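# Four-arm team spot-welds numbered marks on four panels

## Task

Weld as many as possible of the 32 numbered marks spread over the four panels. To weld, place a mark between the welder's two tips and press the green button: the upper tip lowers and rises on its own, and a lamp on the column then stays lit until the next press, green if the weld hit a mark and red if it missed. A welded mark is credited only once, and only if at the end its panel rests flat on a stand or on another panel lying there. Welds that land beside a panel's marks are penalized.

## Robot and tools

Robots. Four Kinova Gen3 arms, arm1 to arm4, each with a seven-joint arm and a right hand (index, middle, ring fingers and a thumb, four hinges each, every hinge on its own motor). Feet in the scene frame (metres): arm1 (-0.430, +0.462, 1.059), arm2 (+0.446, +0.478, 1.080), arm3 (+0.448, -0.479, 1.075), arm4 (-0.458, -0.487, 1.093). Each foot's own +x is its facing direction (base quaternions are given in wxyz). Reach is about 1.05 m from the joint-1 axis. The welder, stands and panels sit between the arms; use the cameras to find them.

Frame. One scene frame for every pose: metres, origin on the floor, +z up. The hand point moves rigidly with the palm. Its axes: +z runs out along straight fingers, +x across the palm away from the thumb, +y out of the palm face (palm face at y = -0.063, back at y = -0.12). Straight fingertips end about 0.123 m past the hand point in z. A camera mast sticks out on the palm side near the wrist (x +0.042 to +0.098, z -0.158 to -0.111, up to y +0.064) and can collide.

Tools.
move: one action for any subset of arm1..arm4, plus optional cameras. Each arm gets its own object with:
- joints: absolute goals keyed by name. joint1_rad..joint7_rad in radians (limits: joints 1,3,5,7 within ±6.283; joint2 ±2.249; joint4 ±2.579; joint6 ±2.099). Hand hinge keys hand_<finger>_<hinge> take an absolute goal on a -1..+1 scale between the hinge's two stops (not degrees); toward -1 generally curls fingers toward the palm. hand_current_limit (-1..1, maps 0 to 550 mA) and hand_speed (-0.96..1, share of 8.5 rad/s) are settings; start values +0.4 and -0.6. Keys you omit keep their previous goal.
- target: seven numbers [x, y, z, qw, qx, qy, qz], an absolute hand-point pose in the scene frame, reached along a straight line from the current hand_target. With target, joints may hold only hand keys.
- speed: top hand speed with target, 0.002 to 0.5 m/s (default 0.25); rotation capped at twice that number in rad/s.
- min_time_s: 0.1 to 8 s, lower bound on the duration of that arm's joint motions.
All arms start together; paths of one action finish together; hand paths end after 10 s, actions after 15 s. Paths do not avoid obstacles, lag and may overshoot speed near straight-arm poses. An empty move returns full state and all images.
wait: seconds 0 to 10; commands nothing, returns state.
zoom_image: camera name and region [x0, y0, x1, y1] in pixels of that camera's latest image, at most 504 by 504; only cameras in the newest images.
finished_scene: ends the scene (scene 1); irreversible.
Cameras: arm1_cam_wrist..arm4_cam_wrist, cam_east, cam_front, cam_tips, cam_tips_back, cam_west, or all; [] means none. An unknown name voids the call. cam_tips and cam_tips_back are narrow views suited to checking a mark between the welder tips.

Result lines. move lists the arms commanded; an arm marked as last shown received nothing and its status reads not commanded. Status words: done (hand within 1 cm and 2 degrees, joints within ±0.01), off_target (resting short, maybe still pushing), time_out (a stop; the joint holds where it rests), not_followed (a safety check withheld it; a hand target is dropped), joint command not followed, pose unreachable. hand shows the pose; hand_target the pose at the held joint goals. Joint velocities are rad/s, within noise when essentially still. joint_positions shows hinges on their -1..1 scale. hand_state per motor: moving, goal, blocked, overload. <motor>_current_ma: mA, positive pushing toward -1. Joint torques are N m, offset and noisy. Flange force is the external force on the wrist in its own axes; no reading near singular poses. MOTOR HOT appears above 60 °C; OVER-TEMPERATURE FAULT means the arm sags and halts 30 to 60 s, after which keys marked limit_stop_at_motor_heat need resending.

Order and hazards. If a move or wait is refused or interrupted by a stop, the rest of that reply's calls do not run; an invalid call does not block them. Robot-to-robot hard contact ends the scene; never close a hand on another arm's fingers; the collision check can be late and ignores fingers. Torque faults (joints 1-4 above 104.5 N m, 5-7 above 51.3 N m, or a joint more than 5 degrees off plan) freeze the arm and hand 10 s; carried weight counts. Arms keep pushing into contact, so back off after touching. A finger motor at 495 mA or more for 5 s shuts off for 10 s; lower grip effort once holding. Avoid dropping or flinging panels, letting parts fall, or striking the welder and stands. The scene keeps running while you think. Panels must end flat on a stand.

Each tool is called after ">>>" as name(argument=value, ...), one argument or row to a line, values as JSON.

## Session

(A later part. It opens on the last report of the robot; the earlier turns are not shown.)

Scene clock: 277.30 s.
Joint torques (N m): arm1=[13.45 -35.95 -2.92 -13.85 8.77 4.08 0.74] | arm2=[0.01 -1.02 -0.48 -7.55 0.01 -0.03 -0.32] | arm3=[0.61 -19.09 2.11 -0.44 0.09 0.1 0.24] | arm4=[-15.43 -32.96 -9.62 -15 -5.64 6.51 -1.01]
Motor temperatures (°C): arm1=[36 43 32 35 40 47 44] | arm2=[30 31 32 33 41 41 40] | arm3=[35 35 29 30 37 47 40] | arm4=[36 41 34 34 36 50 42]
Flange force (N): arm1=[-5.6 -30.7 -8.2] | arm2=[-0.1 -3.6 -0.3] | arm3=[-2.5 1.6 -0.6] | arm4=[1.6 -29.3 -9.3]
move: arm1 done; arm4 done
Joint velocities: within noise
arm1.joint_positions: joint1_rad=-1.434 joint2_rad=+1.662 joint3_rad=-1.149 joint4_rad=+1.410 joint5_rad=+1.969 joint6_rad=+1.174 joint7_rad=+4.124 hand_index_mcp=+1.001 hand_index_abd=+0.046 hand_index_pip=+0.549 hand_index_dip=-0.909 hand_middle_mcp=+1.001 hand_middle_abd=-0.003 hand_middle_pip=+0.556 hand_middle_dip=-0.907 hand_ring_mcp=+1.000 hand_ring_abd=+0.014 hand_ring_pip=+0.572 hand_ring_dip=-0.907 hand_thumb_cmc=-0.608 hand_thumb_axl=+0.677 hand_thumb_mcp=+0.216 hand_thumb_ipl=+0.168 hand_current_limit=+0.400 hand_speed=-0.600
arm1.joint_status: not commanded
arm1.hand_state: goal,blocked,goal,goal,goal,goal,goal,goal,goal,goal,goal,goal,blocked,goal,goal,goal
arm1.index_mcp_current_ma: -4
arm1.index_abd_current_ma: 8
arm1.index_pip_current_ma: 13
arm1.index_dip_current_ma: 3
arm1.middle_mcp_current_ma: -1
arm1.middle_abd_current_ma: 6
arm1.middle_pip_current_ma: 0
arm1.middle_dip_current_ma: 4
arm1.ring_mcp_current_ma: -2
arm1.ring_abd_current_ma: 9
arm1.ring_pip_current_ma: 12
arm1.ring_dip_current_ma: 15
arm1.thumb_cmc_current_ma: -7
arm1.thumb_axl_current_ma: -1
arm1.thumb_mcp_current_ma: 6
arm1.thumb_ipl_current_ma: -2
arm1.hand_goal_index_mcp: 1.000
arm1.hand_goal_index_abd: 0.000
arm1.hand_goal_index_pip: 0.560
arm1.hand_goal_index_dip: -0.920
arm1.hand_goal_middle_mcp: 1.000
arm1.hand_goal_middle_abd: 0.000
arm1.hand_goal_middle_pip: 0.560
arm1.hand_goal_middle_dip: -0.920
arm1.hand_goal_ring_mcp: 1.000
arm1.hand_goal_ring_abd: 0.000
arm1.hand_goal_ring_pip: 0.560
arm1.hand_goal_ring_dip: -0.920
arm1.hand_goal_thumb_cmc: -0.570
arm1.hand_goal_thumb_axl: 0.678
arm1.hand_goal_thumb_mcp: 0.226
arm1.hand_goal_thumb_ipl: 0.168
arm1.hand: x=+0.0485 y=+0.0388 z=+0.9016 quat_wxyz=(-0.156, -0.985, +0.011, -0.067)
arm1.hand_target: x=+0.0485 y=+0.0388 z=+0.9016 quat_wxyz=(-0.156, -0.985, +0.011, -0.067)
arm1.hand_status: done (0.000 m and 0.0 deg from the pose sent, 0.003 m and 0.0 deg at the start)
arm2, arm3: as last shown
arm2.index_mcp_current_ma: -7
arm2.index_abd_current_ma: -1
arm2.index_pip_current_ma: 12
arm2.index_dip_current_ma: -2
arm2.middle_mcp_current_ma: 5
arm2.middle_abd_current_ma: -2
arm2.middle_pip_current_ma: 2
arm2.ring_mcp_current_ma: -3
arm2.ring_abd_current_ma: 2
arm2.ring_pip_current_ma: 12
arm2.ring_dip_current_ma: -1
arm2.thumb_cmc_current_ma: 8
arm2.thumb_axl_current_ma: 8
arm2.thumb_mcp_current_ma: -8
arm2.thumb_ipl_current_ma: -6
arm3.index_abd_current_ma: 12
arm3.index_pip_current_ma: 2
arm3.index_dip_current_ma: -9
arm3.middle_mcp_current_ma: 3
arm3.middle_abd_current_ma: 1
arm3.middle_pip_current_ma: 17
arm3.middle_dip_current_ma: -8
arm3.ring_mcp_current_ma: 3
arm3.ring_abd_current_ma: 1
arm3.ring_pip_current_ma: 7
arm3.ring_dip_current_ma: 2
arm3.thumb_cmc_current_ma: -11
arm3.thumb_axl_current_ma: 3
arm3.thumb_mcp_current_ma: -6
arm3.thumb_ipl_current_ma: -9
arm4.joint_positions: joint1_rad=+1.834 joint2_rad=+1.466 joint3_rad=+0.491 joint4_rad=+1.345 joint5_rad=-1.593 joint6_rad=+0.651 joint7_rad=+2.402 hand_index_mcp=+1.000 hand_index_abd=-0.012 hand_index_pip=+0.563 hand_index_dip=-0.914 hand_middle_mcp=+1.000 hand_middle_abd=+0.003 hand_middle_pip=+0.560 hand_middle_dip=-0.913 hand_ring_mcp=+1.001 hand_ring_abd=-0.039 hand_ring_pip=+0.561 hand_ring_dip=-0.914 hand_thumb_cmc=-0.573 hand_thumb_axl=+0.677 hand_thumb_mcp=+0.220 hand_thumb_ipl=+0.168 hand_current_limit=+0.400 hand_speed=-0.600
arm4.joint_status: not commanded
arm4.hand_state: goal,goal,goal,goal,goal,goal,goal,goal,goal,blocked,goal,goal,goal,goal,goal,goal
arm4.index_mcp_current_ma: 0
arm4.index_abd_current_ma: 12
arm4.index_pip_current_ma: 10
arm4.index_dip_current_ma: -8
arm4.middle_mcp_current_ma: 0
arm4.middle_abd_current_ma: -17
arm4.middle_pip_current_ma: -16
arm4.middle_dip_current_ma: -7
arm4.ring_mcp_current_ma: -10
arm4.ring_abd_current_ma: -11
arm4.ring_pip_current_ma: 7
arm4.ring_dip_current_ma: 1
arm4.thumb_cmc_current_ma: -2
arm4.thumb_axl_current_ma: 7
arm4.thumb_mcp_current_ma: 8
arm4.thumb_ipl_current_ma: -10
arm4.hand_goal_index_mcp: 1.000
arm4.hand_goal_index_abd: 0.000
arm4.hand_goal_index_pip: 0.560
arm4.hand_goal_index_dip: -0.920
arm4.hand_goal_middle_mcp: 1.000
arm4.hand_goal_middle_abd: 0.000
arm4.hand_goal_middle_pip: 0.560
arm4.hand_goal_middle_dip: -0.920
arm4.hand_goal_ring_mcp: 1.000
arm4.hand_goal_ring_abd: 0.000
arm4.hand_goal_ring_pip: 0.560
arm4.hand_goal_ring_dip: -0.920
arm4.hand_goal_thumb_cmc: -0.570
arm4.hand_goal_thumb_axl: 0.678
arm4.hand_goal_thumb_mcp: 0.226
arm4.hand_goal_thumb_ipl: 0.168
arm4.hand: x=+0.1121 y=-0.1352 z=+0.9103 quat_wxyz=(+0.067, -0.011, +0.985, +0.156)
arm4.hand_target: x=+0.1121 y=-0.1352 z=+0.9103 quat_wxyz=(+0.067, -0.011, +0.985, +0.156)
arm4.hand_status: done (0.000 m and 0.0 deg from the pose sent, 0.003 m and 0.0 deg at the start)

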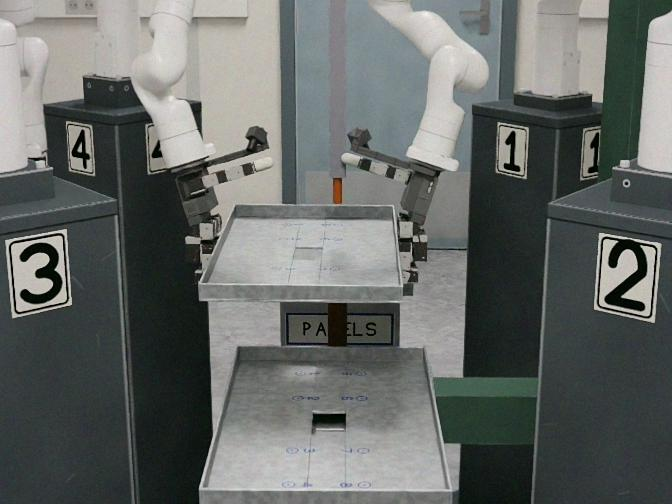

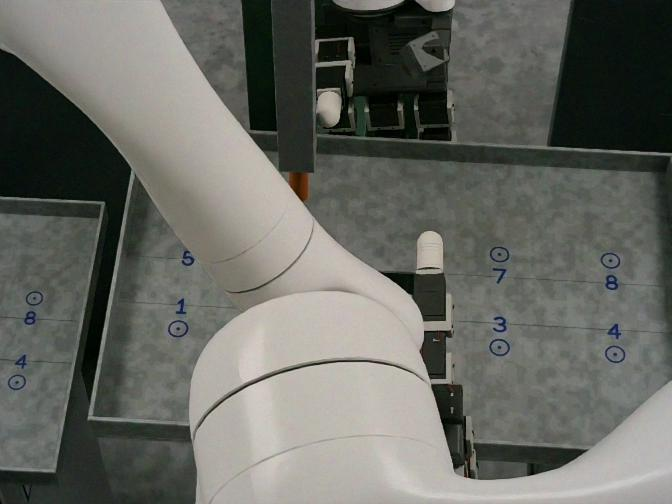

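>>> move(
  arm3={"target": [-0.0250, -0.6570, 0.8600, 0, 1, 0, 0], "speed": 0.06},
)

>>> wait(
  seconds=2.6,
  cameras=["cam_front", "cam_tips"],
)

>>> zoom_image(
  camera="cam_front",
  region=[300, 20, 400, 110],
)

>>> zoom_image(
  camera="cam_tips",
  region=[440, 160, 672, 400],
)

>>> zoom_image(
  camera="cam_tips",
  region=[120, 160, 352, 400],
)

Scene clock: 279.30 s.
Joint torques (N m): arm1=[13.47 -35.97 -2.87 -13.8 8.76 4.07 0.72] | arm2=[-0.12 -0.97 -0.55 -7.53 0.04 -0.04 -0.22] | arm3=[0.66 -17.53 2.06 -0.11 0.12 0.06 0.2] | arm4=[-15.46 -33 -9.64 -14.87 -5.59 6.46 -0.98]
Motor temperatures (°C): arm1=[36 43 32 35 40 47 44] | arm2=[30 31 32 33 41 41 40] | arm3=[35 35 29 30 37 47 40] | arm4=[36 41 34 34 36 50 42]
Flange force (N): arm1=[-5.4 -30.6 -8.1] | arm2=[0.0 -3.4 -0.4] | arm3=[-2.6 1.7 -4.1] | arm4=[1.0 -29.3 -8.8]
move: arm3 done
Joint velocities: within noise
arm1, arm2, arm4: as last shown
arm1.joint_positions: joint1_rad=-1.434 joint2_rad=+1.662 joint3_rad=-1.149 joint4_rad=+1.410 joint5_rad=+1.969 joint6_rad=+1.174 joint7_rad=+4.124 hand_index_mcp=+1.001 hand_index_abd=+0.046 hand_index_pip=+0.549 hand_index_dip=-0.909 hand_middle_mcp=+1.001 hand_middle_abd=-0.003 hand_middle_pip=+0.556 hand_middle_dip=-0.907 hand_ring_mcp=+1.000 hand_ring_abd=+0.014 hand_ring_pip=+0.572 hand_ring_dip=-0.907 hand_thumb_cmc=-0.607 hand_thumb_axl=+0.677 hand_thumb_mcp=+0.212 hand_thumb_ipl=+0.168 hand_current_limit=+0.400 hand_speed=-0.600
arm1.index_mcp_current_ma: -10
arm1.index_abd_current_ma: 4
arm1.index_pip_current_ma: 10
arm1.index_dip_current_ma: 2
arm1.middle_mcp_current_ma: 3
arm1.middle_abd_current_ma: -1
arm1.middle_pip_current_ma: 1
arm1.middle_dip_current_ma: 2
arm1.ring_mcp_current_ma: 0
arm1.ring_abd_current_ma: 11
arm1.ring_pip_current_ma: 6
arm1.ring_dip_current_ma: 21
arm1.thumb_cmc_current_ma: -10
arm1.thumb_axl_current_ma: 2
arm1.thumb_mcp_current_ma: -1
arm1.thumb_ipl_current_ma: -1
arm2.index_mcp_current_ma: -8
arm2.index_abd_current_ma: -5
arm2.index_pip_current_ma: 13
arm2.middle_mcp_current_ma: 9
arm2.middle_abd_current_ma: -6
arm2.middle_pip_current_ma: 0
arm2.ring_mcp_current_ma: 5
arm2.ring_abd_current_ma: 5
arm2.ring_pip_current_ma: 10
arm2.ring_dip_current_ma: 2
arm2.thumb_cmc_current_ma: 7
arm2.thumb_mcp_current_ma: -2
arm2.thumb_ipl_current_ma: -3
arm3.joint_positions: joint1_rad=-2.696 joint2_rad=+1.311 joint3_rad=+0.009 joint4_rad=+1.660 joint5_rad=-0.114 joint6_rad=+0.178 joint7_rad=+1.425 hand_index_mcp=+0.150 hand_index_abd=+0.000 hand_index_pip=-0.476 hand_index_dip=+0.008 hand_middle_mcp=+0.753 hand_middle_abd=-0.009 hand_middle_pip=+0.577 hand_middle_dip=+0.703 hand_ring_mcp=+0.152 hand_ring_abd=+0.000 hand_ring_pip=-0.470 hand_ring_dip=+0.008 hand_thumb_cmc=-0.573 hand_thumb_axl=+0.677 hand_thumb_mcp=+0.216 hand_thumb_ipl=+0.168 hand_current_limit=+0.400 hand_speed=-0.600
arm3.joint_status: not commanded
arm3.hand_state: blocked,goal,blocked,goal,goal,goal,goal,goal,blocked,goal,blocked,goal,goal,goal,goal,goal
arm3.index_mcp_current_ma: 7
arm3.index_abd_current_ma: 7
arm3.index_pip_current_ma: 6
arm3.index_dip_current_ma: -9
arm3.middle_mcp_current_ma: 3
arm3.middle_abd_current_ma: -1
arm3.middle_pip_current_ma: -3
arm3.middle_dip_current_ma: -4
arm3.ring_mcp_current_ma: 1
arm3.ring_abd_current_ma: 1
arm3.ring_pip_current_ma: 10
arm3.ring_dip_current_ma: -1
arm3.thumb_cmc_current_ma: 1
arm3.thumb_axl_current_ma: -1
arm3.thumb_mcp_current_ma: -15
arm3.thumb_ipl_current_ma: -9
arm3.hand_goal_index_mcp: 0.100
arm3.hand_goal_index_abd: 0.000
arm3.hand_goal_index_pip: -0.500
arm3.hand_goal_index_dip: 0.000
arm3.hand_goal_middle_mcp: 0.754
arm3.hand_goal_middle_abd: 0.000
arm3.hand_goal_middle_pip: 0.576
arm3.hand_goal_middle_dip: 0.696
arm3.hand_goal_ring_mcp: 0.100
arm3.hand_goal_ring_abd: 0.000
arm3.hand_goal_ring_pip: -0.500
arm3.hand_goal_ring_dip: 0.000
arm3.hand_goal_thumb_cmc: -0.570
arm3.hand_goal_thumb_axl: 0.678
arm3.hand_goal_thumb_mcp: 0.226
arm3.hand_goal_thumb_ipl: 0.168
arm3.hand: x=-0.0250 y=-0.6570 z=+0.8600 quat_wxyz=(+0.000, -1.000, +0.000, +0.000)
arm3.hand_target: x=-0.0250 y=-0.6570 z=+0.8600 quat_wxyz=(+0.000, -1.000, +0.000, +0.000)
arm3.hand_status: done (0.000 m and 0.0 deg from the pose sent, 0.020 m and 0.0 deg at the start)
arm4.index_mcp_current_ma: -3
arm4.index_abd_current_ma: 10
arm4.index_pip_current_ma: -5
arm4.index_dip_current_ma: 4
arm4.middle_mcp_current_ma: 2
arm4.middle_abd_current_ma: -9
arm4.middle_pip_current_ma: 1
arm4.middle_dip_current_ma: 6
arm4.ring_mcp_current_ma: -8
arm4.ring_abd_current_ma: -8
arm4.ring_pip_current_ma: -6
arm4.ring_dip_current_ma: 7
arm4.thumb_cmc_current_ma: 6
arm4.thumb_axl_current_ma: 13
arm4.thumb_mcp_current_ma: -4
arm4.thumb_ipl_current_ma: 1
pictures: none

Scene clock: 281.90 s.
Joint torques (N m): arm1=[13.75 -37.07 -3.33 -13.54 8.47 4.6 0.68] | arm2=[0.06 -1 -0.49 -7.64 -0.02 -0.03 -0.29] | arm3=[0.64 -17.54 2 -0.09 0.14 0.03 0.24] | arm4=[-15.37 -33.8 -9.46 -14.79 -5.53 6.61 -1.05]
Motor temperatures (°C): arm1=[36 43 32 35 41 47 44] | arm2=[30 31 32 33 41 41 40] | arm3=[35 35 29 30 37 47 40] | arm4=[36 41 34 34 36 49 42]
Flange force (N): arm1=[-4.5 -31.1 -4.3] | arm2=[0.0 -3.6 0.1] | arm3=[-2.7 1.8 -4.1] | arm4=[1.1 -29.7 -6.8]
Joint velocities: within noise
arm1.joint_positions: joint1_rad=-1.434 joint2_rad=+1.662 joint3_rad=-1.149 joint4_rad=+1.410 joint5_rad=+1.969 joint6_rad=+1.174 joint7_rad=+4.124 hand_index_mcp=+1.001 hand_index_abd=+0.036 hand_index_pip=+0.551 hand_index_dip=-0.909 hand_middle_mcp=+1.001 hand_middle_abd=-0.002 hand_middle_pip=+0.556 hand_middle_dip=-0.907 hand_ring_mcp=+1.000 hand_ring_abd=+0.014 hand_ring_pip=+0.571 hand_ring_dip=-0.907 hand_thumb_cmc=-0.607 hand_thumb_axl=+0.677 hand_thumb_mcp=+0.212 hand_thumb_ipl=+0.168 hand_current_limit=+0.400 hand_speed=-0.600
arm1.joint_status: not commanded
arm1.hand_state: goal,blocked,goal,goal,goal,goal,goal,goal,goal,goal,goal,goal,blocked,goal,goal,goal
arm1.index_mcp_current_ma: -8
arm1.index_abd_current_ma: 12
arm1.index_pip_current_ma: 9
arm1.index_dip_current_ma: 4
arm1.middle_mcp_current_ma: 4
arm1.middle_abd_current_ma: 2
arm1.middle_pip_current_ma: 3
arm1.middle_dip_current_ma: 1
arm1.ring_mcp_current_ma: 6
arm1.ring_abd_current_ma: 8
arm1.ring_pip_current_ma: 6
arm1.ring_dip_current_ma: 10
arm1.thumb_cmc_current_ma: -2
arm1.thumb_axl_current_ma: -6
arm1.thumb_mcp_current_ma: -4
arm1.thumb_ipl_current_ma: -3
arm1.hand_goal_index_mcp: 1.000
arm1.hand_goal_index_abd: 0.000
arm1.hand_goal_index_pip: 0.560
arm1.hand_goal_index_dip: -0.920
arm1.hand_goal_middle_mcp: 1.000
arm1.hand_goal_middle_abd: 0.000
arm1.hand_goal_middle_pip: 0.560
arm1.hand_goal_middle_dip: -0.920
arm1.hand_goal_ring_mcp: 1.000
arm1.hand_goal_ring_abd: 0.000
arm1.hand_goal_ring_pip: 0.560
arm1.hand_goal_ring_dip: -0.920
arm1.hand_goal_thumb_cmc: -0.570
arm1.hand_goal_thumb_axl: 0.678
arm1.hand_goal_thumb_mcp: 0.226
arm1.hand_goal_thumb_ipl: 0.168
arm1.hand: x=+0.0485 y=+0.0388 z=+0.9016 quat_wxyz=(-0.156, -0.985, +0.011, -0.067)
arm1.hand_target: x=+0.0485 y=+0.0388 z=+0.9016 quat_wxyz=(-0.156, -0.985, +0.011, -0.067)
arm1.hand_status: not commanded
arm2.joint_positions: joint1_rad=+0.337 joint2_rad=-0.359 joint3_rad=-0.117 joint4_rad=+1.459 joint5_rad=-0.012 joint6_rad=+2.047 joint7_rad=+1.614 hand_index_mcp=+0.753 hand_index_abd=+0.000 hand_index_pip=+0.577 hand_index_dip=+0.696 hand_middle_mcp=+0.753 hand_middle_abd=+0.000 hand_middle_pip=+0.577 hand_middle_dip=+0.696 hand_ring_mcp=+0.753 hand_ring_abd=+0.000 hand_ring_pip=+0.577 hand_ring_dip=+0.696 hand_thumb_cmc=+0.714 hand_thumb_axl=+0.677 hand_thumb_mcp=+0.224 hand_thumb_ipl=+0.168 hand_current_limit=+0.400 hand_speed=-0.600
arm2.joint_status: not commanded
arm2.hand_state: goal,goal,goal,goal,goal,goal,goal,goal,goal,goal,goal,goal,goal,goal,goal,goal
arm2.index_mcp_current_ma: -11
arm2.index_abd_current_ma: -5
arm2.index_pip_current_ma: 11
arm2.index_dip_current_ma: -3
arm2.middle_mcp_current_ma: 6
arm2.middle_abd_current_ma: -7
arm2.middle_pip_current_ma: 1
arm2.middle_dip_current_ma: -2
arm2.ring_mcp_current_ma: 2
arm2.ring_abd_current_ma: -1
arm2.ring_pip_current_ma: 15
arm2.ring_dip_current_ma: -4
arm2.thumb_cmc_current_ma: 5
arm2.thumb_axl_current_ma: 7
arm2.thumb_mcp_current_ma: -2
arm2.thumb_ipl_current_ma: -5
arm2.hand_goal_index_mcp: 0.754
arm2.hand_goal_index_abd: 0.000
arm2.hand_goal_index_pip: 0.576
arm2.hand_goal_index_dip: 0.696
arm2.hand_goal_middle_mcp: 0.754
arm2.hand_goal_middle_abd: 0.000
arm2.hand_goal_middle_pip: 0.576
arm2.hand_goal_middle_dip: 0.696
arm2.hand_goal_ring_mcp: 0.754
arm2.hand_goal_ring_abd: 0.000
arm2.hand_goal_ring_pip: 0.576
arm2.hand_goal_ring_dip: 0.696
arm2.hand_goal_thumb_cmc: 0.714
arm2.hand_goal_thumb_axl: 0.678
arm2.hand_goal_thumb_mcp: 0.226
arm2.hand_goal_thumb_ipl: 0.168
arm2.hand: x=+0.6049 y=+0.4134 z=+1.5951 quat_wxyz=(-0.015, +0.402, +0.915, -0.017)
arm2.hand_target: x=+0.6049 y=+0.4134 z=+1.5951 quat_wxyz=(-0.015, +0.402, +0.915, -0.017)
arm2.hand_status: not commanded
arm3.joint_positions: joint1_rad=-2.696 joint2_rad=+1.311 joint3_rad=+0.009 joint4_rad=+1.660 joint5_rad=-0.114 joint6_rad=+0.178 joint7_rad=+1.425 hand_index_mcp=+0.150 hand_index_abd=+0.000 hand_index_pip=-0.476 hand_index_dip=+0.008 hand_middle_mcp=+0.753 hand_middle_abd=-0.009 hand_middle_pip=+0.577 hand_middle_dip=+0.703 hand_ring_mcp=+0.152 hand_ring_abd=+0.000 hand_ring_pip=-0.470 hand_ring_dip=+0.008 hand_thumb_cmc=-0.573 hand_thumb_axl=+0.677 hand_thumb_mcp=+0.216 hand_thumb_ipl=+0.168 hand_current_limit=+0.400 hand_speed=-0.600
arm3.joint_status: not commanded
arm3.hand_state: blocked,goal,blocked,goal,goal,goal,goal,goal,blocked,goal,blocked,goal,goal,goal,goal,goal
arm3.index_mcp_current_ma: 12
arm3.index_abd_current_ma: 4
arm3.index_pip_current_ma: 10
arm3.index_dip_current_ma: -12
arm3.middle_mcp_current_ma: 8
arm3.middle_abd_current_ma: 9
arm3.middle_pip_current_ma: 10
arm3.middle_dip_current_ma: -10
arm3.ring_mcp_current_ma: -2
arm3.ring_abd_current_ma: -1
arm3.ring_pip_current_ma: 6
arm3.ring_dip_current_ma: 0
arm3.thumb_cmc_current_ma: -14
arm3.thumb_axl_current_ma: -1
arm3.thumb_mcp_current_ma: -3
arm3.thumb_ipl_current_ma: -2
arm3.hand_goal_index_mcp: 0.100
arm3.hand_goal_index_abd: 0.000
arm3.hand_goal_index_pip: -0.500
arm3.hand_goal_index_dip: 0.000
arm3.hand_goal_middle_mcp: 0.754
arm3.hand_goal_middle_abd: 0.000
arm3.hand_goal_middle_pip: 0.576
arm3.hand_goal_middle_dip: 0.696
arm3.hand_goal_ring_mcp: 0.100
arm3.hand_goal_ring_abd: 0.000
arm3.hand_goal_ring_pip: -0.500
arm3.hand_goal_ring_dip: 0.000
arm3.hand_goal_thumb_cmc: -0.570
arm3.hand_goal_thumb_axl: 0.678
arm3.hand_goal_thumb_mcp: 0.226
arm3.hand_goal_thumb_ipl: 0.168
arm3.hand: x=-0.0250 y=-0.6570 z=+0.8600 quat_wxyz=(+0.000, -1.000, +0.000, +0.000)
arm3.hand_target: x=-0.0250 y=-0.6570 z=+0.8600 quat_wxyz=(+0.000, -1.000, +0.000, +0.000)
arm3.hand_status: done (0.000 m and 0.0 deg from the pose sent, 0.020 m and 0.0 deg at the start)
arm4.joint_positions: joint1_rad=+1.834 joint2_rad=+1.466 joint3_rad=+0.491 joint4_rad=+1.345 joint5_rad=-1.593 joint6_rad=+0.651 joint7_rad=+2.402 hand_index_mcp=+1.000 hand_index_abd=-0.012 hand_index_pip=+0.564 hand_index_dip=-0.912 hand_middle_mcp=+1.000 hand_middle_abd=+0.003 hand_middle_pip=+0.559 hand_middle_dip=-0.913 hand_ring_mcp=+1.001 hand_ring_abd=-0.031 hand_ring_pip=+0.560 hand_ring_dip=-0.914 hand_thumb_cmc=-0.573 hand_thumb_axl=+0.677 hand_thumb_mcp=+0.220 hand_thumb_ipl=+0.168 hand_current_limit=+0.400 hand_speed=-0.600
arm4.joint_status: not commanded
arm4.hand_state: goal,goal,goal,goal,goal,goal,goal,goal,goal,blocked,goal,goal,goal,goal,goal,goal
arm4.index_mcp_current_ma: -12
arm4.index_abd_current_ma: -10
arm4.index_pip_current_ma: 9
arm4.index_dip_current_ma: 10
arm4.middle_mcp_current_ma: -21
arm4.middle_abd_current_ma: -7
arm4.middle_pip_current_ma: -3
arm4.middle_dip_current_ma: 4
arm4.ring_mcp_current_ma: 2
arm4.ring_abd_current_ma: -6
arm4.ring_pip_current_ma: -5
arm4.ring_dip_current_ma: 24
arm4.thumb_cmc_current_ma: 14
arm4.thumb_axl_current_ma: 15
arm4.thumb_mcp_current_ma: 12
arm4.thumb_ipl_current_ma: 11
arm4.hand_goal_index_mcp: 1.000
arm4.hand_goal_index_abd: 0.000
arm4.hand_goal_index_pip: 0.560
arm4.hand_goal_index_dip: -0.920
arm4.hand_goal_middle_mcp: 1.000
arm4.hand_goal_middle_abd: 0.000
arm4.hand_goal_middle_pip: 0.560
arm4.hand_goal_middle_dip: -0.920
arm4.hand_goal_ring_mcp: 1.000
arm4.hand_goal_ring_abd: 0.000
arm4.hand_goal_ring_pip: 0.560
arm4.hand_goal_ring_dip: -0.920
arm4.hand_goal_thumb_cmc: -0.570
arm4.hand_goal_thumb_axl: 0.678
arm4.hand_goal_thumb_mcp: 0.226
arm4.hand_goal_thumb_ipl: 0.168
arm4.hand: x=+0.1121 y=-0.1352 z=+0.9103 quat_wxyz=(+0.067, -0.011, +0.985, +0.156)
arm4.hand_target: x=+0.1121 y=-0.1352 z=+0.9103 quat_wxyz=(+0.067, -0.011, +0.985, +0.156)
arm4.hand_status: not commanded
wait: 2.60 s; at rest by 0.63 s

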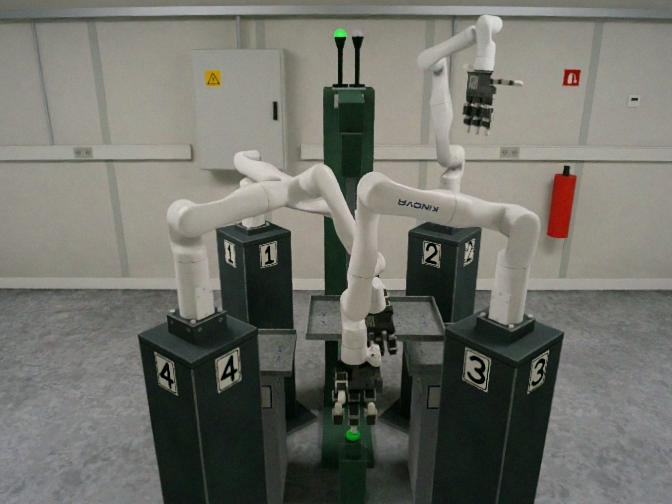

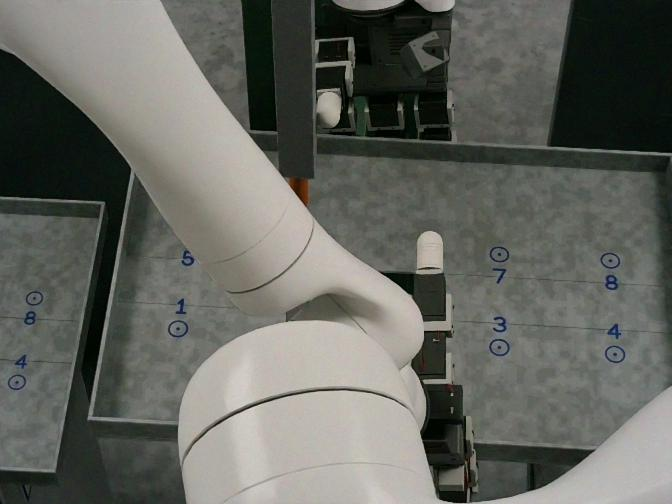

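Scaled by 5.040.

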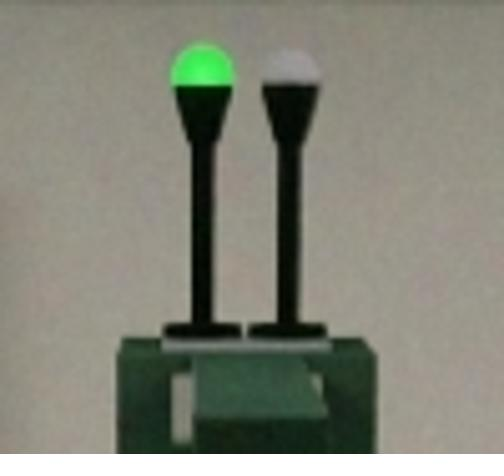

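Scaled by 2.100.

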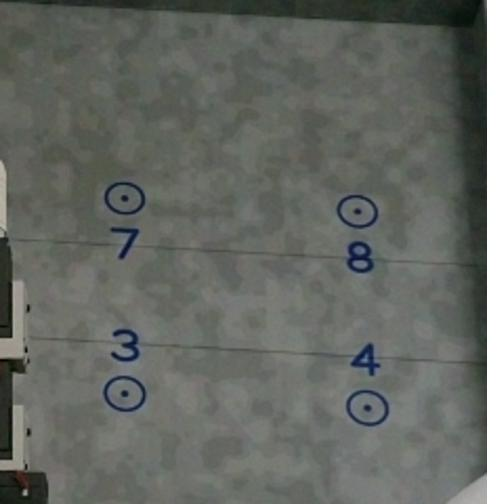

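Scaled by 2.100.

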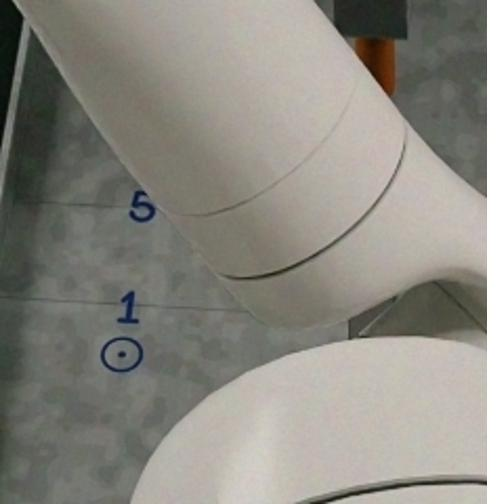

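>>> move(
  arm1={"target": [0.1485, 0.0388, 0.9106, 0.15604, 0.98541, -0.01064, 0.06718], "speed": 0.08},
  arm4={"target": [0.2121, -0.1352, 0.9193, 0.06718, -0.01064, 0.98541, 0.15604], "speed": 0.08},
  arm3={"target": [-0.0250, -0.6570, 0.8800, 0, 1, 0, 0], "speed": 0.06},
  cameras=["cam_front", "cam_tips", "cam_east", "arm1_cam_wrist"],
)

>>> zoom_image(
  camera="cam_front",
  region=[290, 270, 490, 350],
)

>>> zoom_image(
  camera="cam_tips",
  region=[440, 160, 672, 400],
)

>>> zoom_image(
  camera="arm1_cam_wrist",
  region=[420, 60, 672, 312],
)

Scene clock: 286.07 s.
Joint torques (N m): arm1=[14.59 -37.79 -1.62 -12.88 8.46 2.29 0.63] | arm2=[0.03 -0.99 -0.58 -7.53 0.07 -0.02 -0.3] | arm3=[0.72 -19.15 2.13 -0.42 0.14 0.09 0.23] | arm4=[-16.11 -34.33 -6.72 -15.59 -7.21 2.82 -1]
Motor temperatures (°C): arm1=[36 43 32 35 40 47 44] | arm2=[30 31 32 33 41 41 40] | arm3=[35 35 29 30 37 47 40] | arm4=[36 41 34 34 36 49 42]
Flange force (N): arm1=[-5.3 -27.7 -2.9] | arm2=[0.0 -3.7 -0.3] | arm3=[-2.6 1.8 -0.4] | arm4=[3.9 -26.6 -7.0]
move: arm1 done; arm3 done; arm4 done
Joint velocities: within noise
arm1.joint_positions: joint1_rad=-1.652 joint2_rad=+1.687 joint3_rad=-1.217 joint4_rad=+1.006 joint5_rad=+1.844 joint6_rad=+1.170 joint7_rad=+4.344 hand_index_mcp=+1.001 hand_index_abd=+0.036 hand_index_pip=+0.551 hand_index_dip=-0.909 hand_middle_mcp=+1.001 hand_middle_abd=-0.002 hand_middle_pip=+0.556 hand_middle_dip=-0.907 hand_ring_mcp=+1.000 hand_ring_abd=+0.014 hand_ring_pip=+0.571 hand_ring_dip=-0.907 hand_thumb_cmc=-0.575 hand_thumb_axl=+0.677 hand_thumb_mcp=+0.212 hand_thumb_ipl=+0.168 hand_current_limit=+0.400 hand_speed=-0.600
arm1.joint_status: not commanded
arm1.hand_state: goal,blocked,goal,goal,goal,goal,goal,goal,goal,goal,goal,goal,goal,goal,goal,goal
arm1.index_mcp_current_ma: -9
arm1.index_abd_current_ma: 10
arm1.index_pip_current_ma: 8
arm1.index_dip_current_ma: 3
arm1.middle_mcp_current_ma: 2
arm1.middle_abd_current_ma: 0
arm1.middle_pip_current_ma: 0
arm1.middle_dip_current_ma: 7
arm1.ring_mcp_current_ma: 1
arm1.ring_abd_current_ma: 13
arm1.ring_pip_current_ma: 10
arm1.ring_dip_current_ma: 9
arm1.thumb_cmc_current_ma: -1
arm1.thumb_axl_current_ma: 1
arm1.thumb_mcp_current_ma: 2
arm1.thumb_ipl_current_ma: -4
arm1.hand_goal_index_mcp: 1.000
arm1.hand_goal_index_abd: 0.000
arm1.hand_goal_index_pip: 0.560
arm1.hand_goal_index_dip: -0.920
arm1.hand_goal_middle_mcp: 1.000
arm1.hand_goal_middle_abd: 0.000
arm1.hand_goal_middle_pip: 0.560
arm1.hand_goal_middle_dip: -0.920
arm1.hand_goal_ring_mcp: 1.000
arm1.hand_goal_ring_abd: 0.000
arm1.hand_goal_ring_pip: 0.560
arm1.hand_goal_ring_dip: -0.920
arm1.hand_goal_thumb_cmc: -0.570
arm1.hand_goal_thumb_axl: 0.678
arm1.hand_goal_thumb_mcp: 0.226
arm1.hand_goal_thumb_ipl: 0.168
arm1.hand: x=+0.1485 y=+0.0388 z=+0.9106 quat_wxyz=(-0.156, -0.985, +0.011, -0.067)
arm1.hand_target: x=+0.1485 y=+0.0388 z=+0.9106 quat_wxyz=(-0.156, -0.985, +0.011, -0.067)
arm1.hand_status: done (0.000 m and 0.0 deg from the pose sent, 0.100 m and 0.0 deg at the start)
arm2: as last shown
arm2.index_mcp_current_ma: -9
arm2.index_abd_current_ma: -6
arm2.index_pip_current_ma: 12
arm2.middle_mcp_current_ma: 3
arm2.middle_abd_current_ma: -1
arm2.middle_pip_current_ma: -4
arm2.ring_mcp_current_ma: 4
arm2.ring_abd_current_ma: 2
arm2.ring_pip_current_ma: 11
arm2.ring_dip_current_ma: 2
arm2.thumb_cmc_current_ma: 4
arm2.thumb_axl_current_ma: 10
arm2.thumb_mcp_current_ma: -3
arm2.thumb_ipl_current_ma: -7
arm3.joint_positions: joint1_rad=-2.697 joint2_rad=+1.264 joint3_rad=+0.011 joint4_rad=+1.689 joint5_rad=-0.114 joint6_rad=+0.197 joint7_rad=+1.425 hand_index_mcp=+0.150 hand_index_abd=+0.000 hand_index_pip=-0.476 hand_index_dip=+0.008 hand_middle_mcp=+0.753 hand_middle_abd=-0.009 hand_middle_pip=+0.577 hand_middle_dip=+0.703 hand_ring_mcp=+0.152 hand_ring_abd=+0.000 hand_ring_pip=-0.470 hand_ring_dip=+0.008 hand_thumb_cmc=-0.573 hand_thumb_axl=+0.677 hand_thumb_mcp=+0.216 hand_thumb_ipl=+0.168 hand_current_limit=+0.400 hand_speed=-0.600
arm3.joint_status: not commanded
arm3.hand_state: blocked,goal,blocked,goal,goal,goal,goal,goal,blocked,goal,blocked,goal,goal,goal,goal,goal
arm3.index_mcp_current_ma: 5
arm3.index_abd_current_ma: 1
arm3.index_pip_current_ma: 15
arm3.index_dip_current_ma: -12
arm3.middle_mcp_current_ma: 10
arm3.middle_abd_current_ma: -2
arm3.middle_pip_current_ma: 8
arm3.middle_dip_current_ma: -6
arm3.ring_mcp_current_ma: -3
arm3.ring_abd_current_ma: 2
arm3.ring_pip_current_ma: 9
arm3.ring_dip_current_ma: 0
arm3.thumb_cmc_current_ma: -8
arm3.thumb_axl_current_ma: -9
arm3.thumb_mcp_current_ma: -2
arm3.thumb_ipl_current_ma: -8
arm3.hand_goal_index_mcp: 0.100
arm3.hand_goal_index_abd: 0.000
arm3.hand_goal_index_pip: -0.500
arm3.hand_goal_index_dip: 0.000
arm3.hand_goal_middle_mcp: 0.754
arm3.hand_goal_middle_abd: 0.000
arm3.hand_goal_middle_pip: 0.576
arm3.hand_goal_middle_dip: 0.696
arm3.hand_goal_ring_mcp: 0.100
arm3.hand_goal_ring_abd: 0.000
arm3.hand_goal_ring_pip: -0.500
arm3.hand_goal_ring_dip: 0.000
arm3.hand_goal_thumb_cmc: -0.570
arm3.hand_goal_thumb_axl: 0.678
arm3.hand_goal_thumb_mcp: 0.226
arm3.hand_goal_thumb_ipl: 0.168
arm3.hand: x=-0.0250 y=-0.6570 z=+0.8800 quat_wxyz=(+0.000, -1.000, +0.000, +0.000)
arm3.hand_target: x=-0.0250 y=-0.6570 z=+0.8800 quat_wxyz=(+0.000, -1.000, +0.000, +0.000)
arm3.hand_status: done (0.000 m and 0.0 deg from the pose sent, 0.020 m and 0.0 deg at the start)
arm4.joint_positions: joint1_rad=+1.929 joint2_rad=+1.599 joint3_rad=+0.656 joint4_rad=+0.883 joint5_rad=-1.353 joint6_rad=+0.837 joint7_rad=+1.987 hand_index_mcp=+1.000 hand_index_abd=-0.012 hand_index_pip=+0.564 hand_index_dip=-0.912 hand_middle_mcp=+1.000 hand_middle_abd=+0.003 hand_middle_pip=+0.559 hand_middle_dip=-0.913 hand_ring_mcp=+1.001 hand_ring_abd=-0.031 hand_ring_pip=+0.560 hand_ring_dip=-0.914 hand_thumb_cmc=-0.573 hand_thumb_axl=+0.677 hand_thumb_mcp=+0.220 hand_thumb_ipl=+0.168 hand_current_limit=+0.400 hand_speed=-0.600
arm4.joint_status: not commanded
arm4.hand_state: goal,goal,goal,goal,goal,goal,goal,goal,goal,blocked,goal,goal,goal,goal,goal,goal
arm4.index_mcp_current_ma: 1
arm4.index_abd_current_ma: -3
arm4.index_pip_current_ma: -8
arm4.index_dip_current_ma: 7
arm4.middle_mcp_current_ma: -12
arm4.middle_abd_current_ma: 11
arm4.middle_pip_current_ma: -6
arm4.middle_dip_current_ma: -16
arm4.ring_mcp_current_ma: 0
arm4.ring_abd_current_ma: -3
arm4.ring_pip_current_ma: -3
arm4.ring_dip_current_ma: 2
arm4.thumb_cmc_current_ma: 7
arm4.thumb_axl_current_ma: 8
arm4.thumb_mcp_current_ma: -4
arm4.thumb_ipl_current_ma: 11
arm4.hand_goal_index_mcp: 1.000
arm4.hand_goal_index_abd: 0.000
arm4.hand_goal_index_pip: 0.560
arm4.hand_goal_index_dip: -0.920
arm4.hand_goal_middle_mcp: 1.000
arm4.hand_goal_middle_abd: 0.000
arm4.hand_goal_middle_pip: 0.560
arm4.hand_goal_middle_dip: -0.920
arm4.hand_goal_ring_mcp: 1.000
arm4.hand_goal_ring_abd: 0.000
arm4.hand_goal_ring_pip: 0.560
arm4.hand_goal_ring_dip: -0.920
arm4.hand_goal_thumb_cmc: -0.570
arm4.hand_goal_thumb_axl: 0.678
arm4.hand_goal_thumb_mcp: 0.226
arm4.hand_goal_thumb_ipl: 0.168
arm4.hand: x=+0.2121 y=-0.1352 z=+0.9193 quat_wxyz=(+0.067, -0.011, +0.985, +0.156)
arm4.hand_target: x=+0.2121 y=-0.1352 z=+0.9193 quat_wxyz=(+0.067, -0.011, +0.985, +0.156)
arm4.hand_status: done (0.000 m and 0.0 deg from the pose sent, 0.100 m and 0.0 deg at the start)
pictures: arm1_cam_wrist, cam_east, cam_front, cam_tips
arm1_cam_wrist: T_world_to_cam=[[-0.80905, -0.58683, 0.03273, 0.15078], [-0.50319, 0.72035, 0.4774, -0.4321], [-0.30373, 0.36977, -0.87808, 0.95534]] pos_world=[0.19472, 0.04649, 1.04021]

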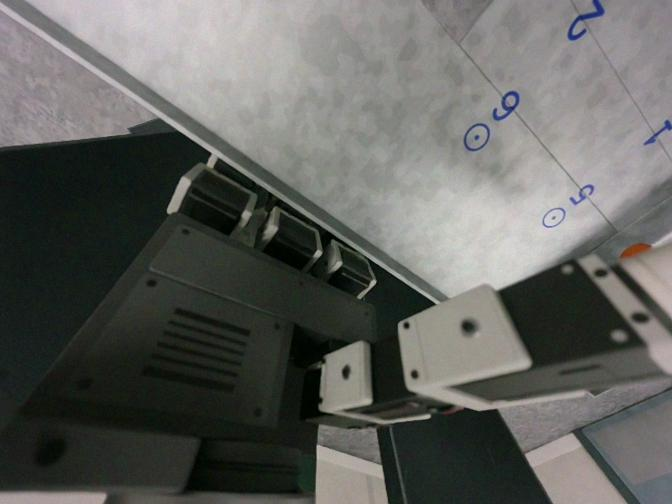

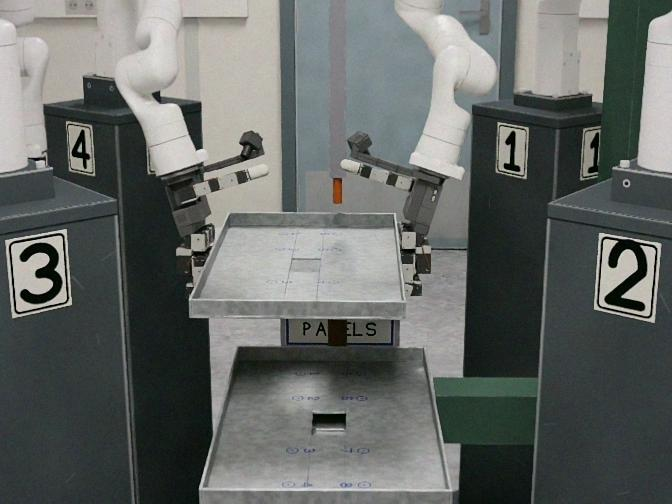

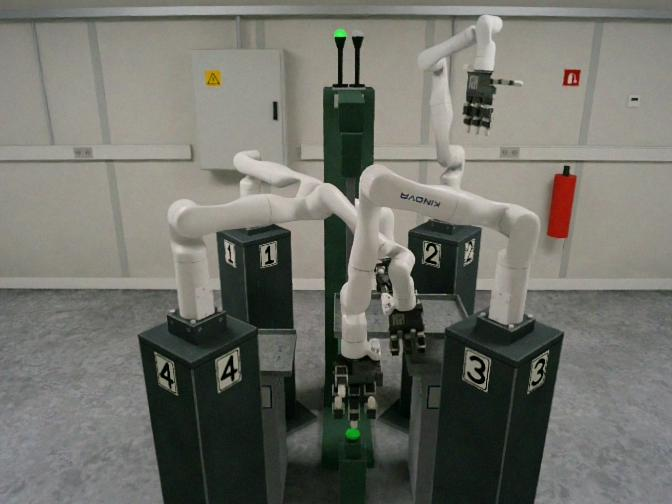

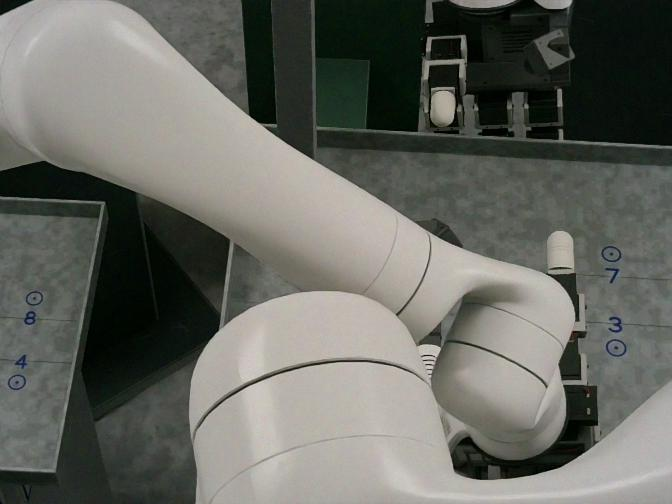

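Scaled by 2.520.

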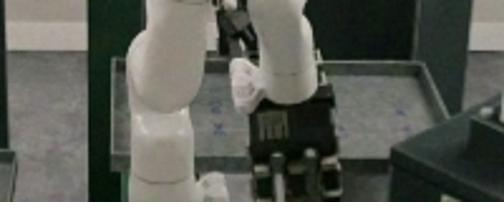

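Scaled by 2.100.

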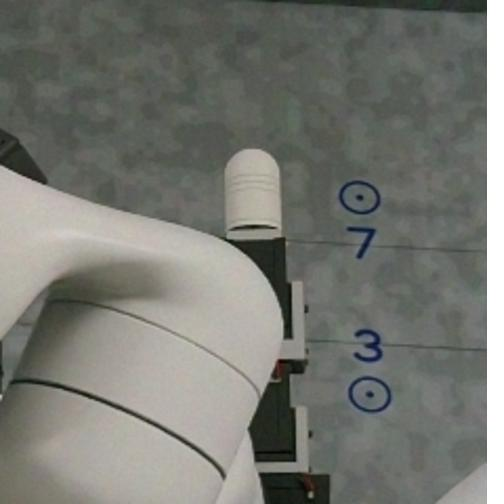

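Scaled by 2.000.

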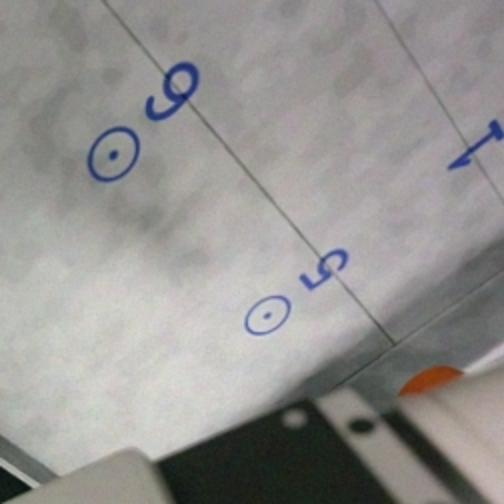

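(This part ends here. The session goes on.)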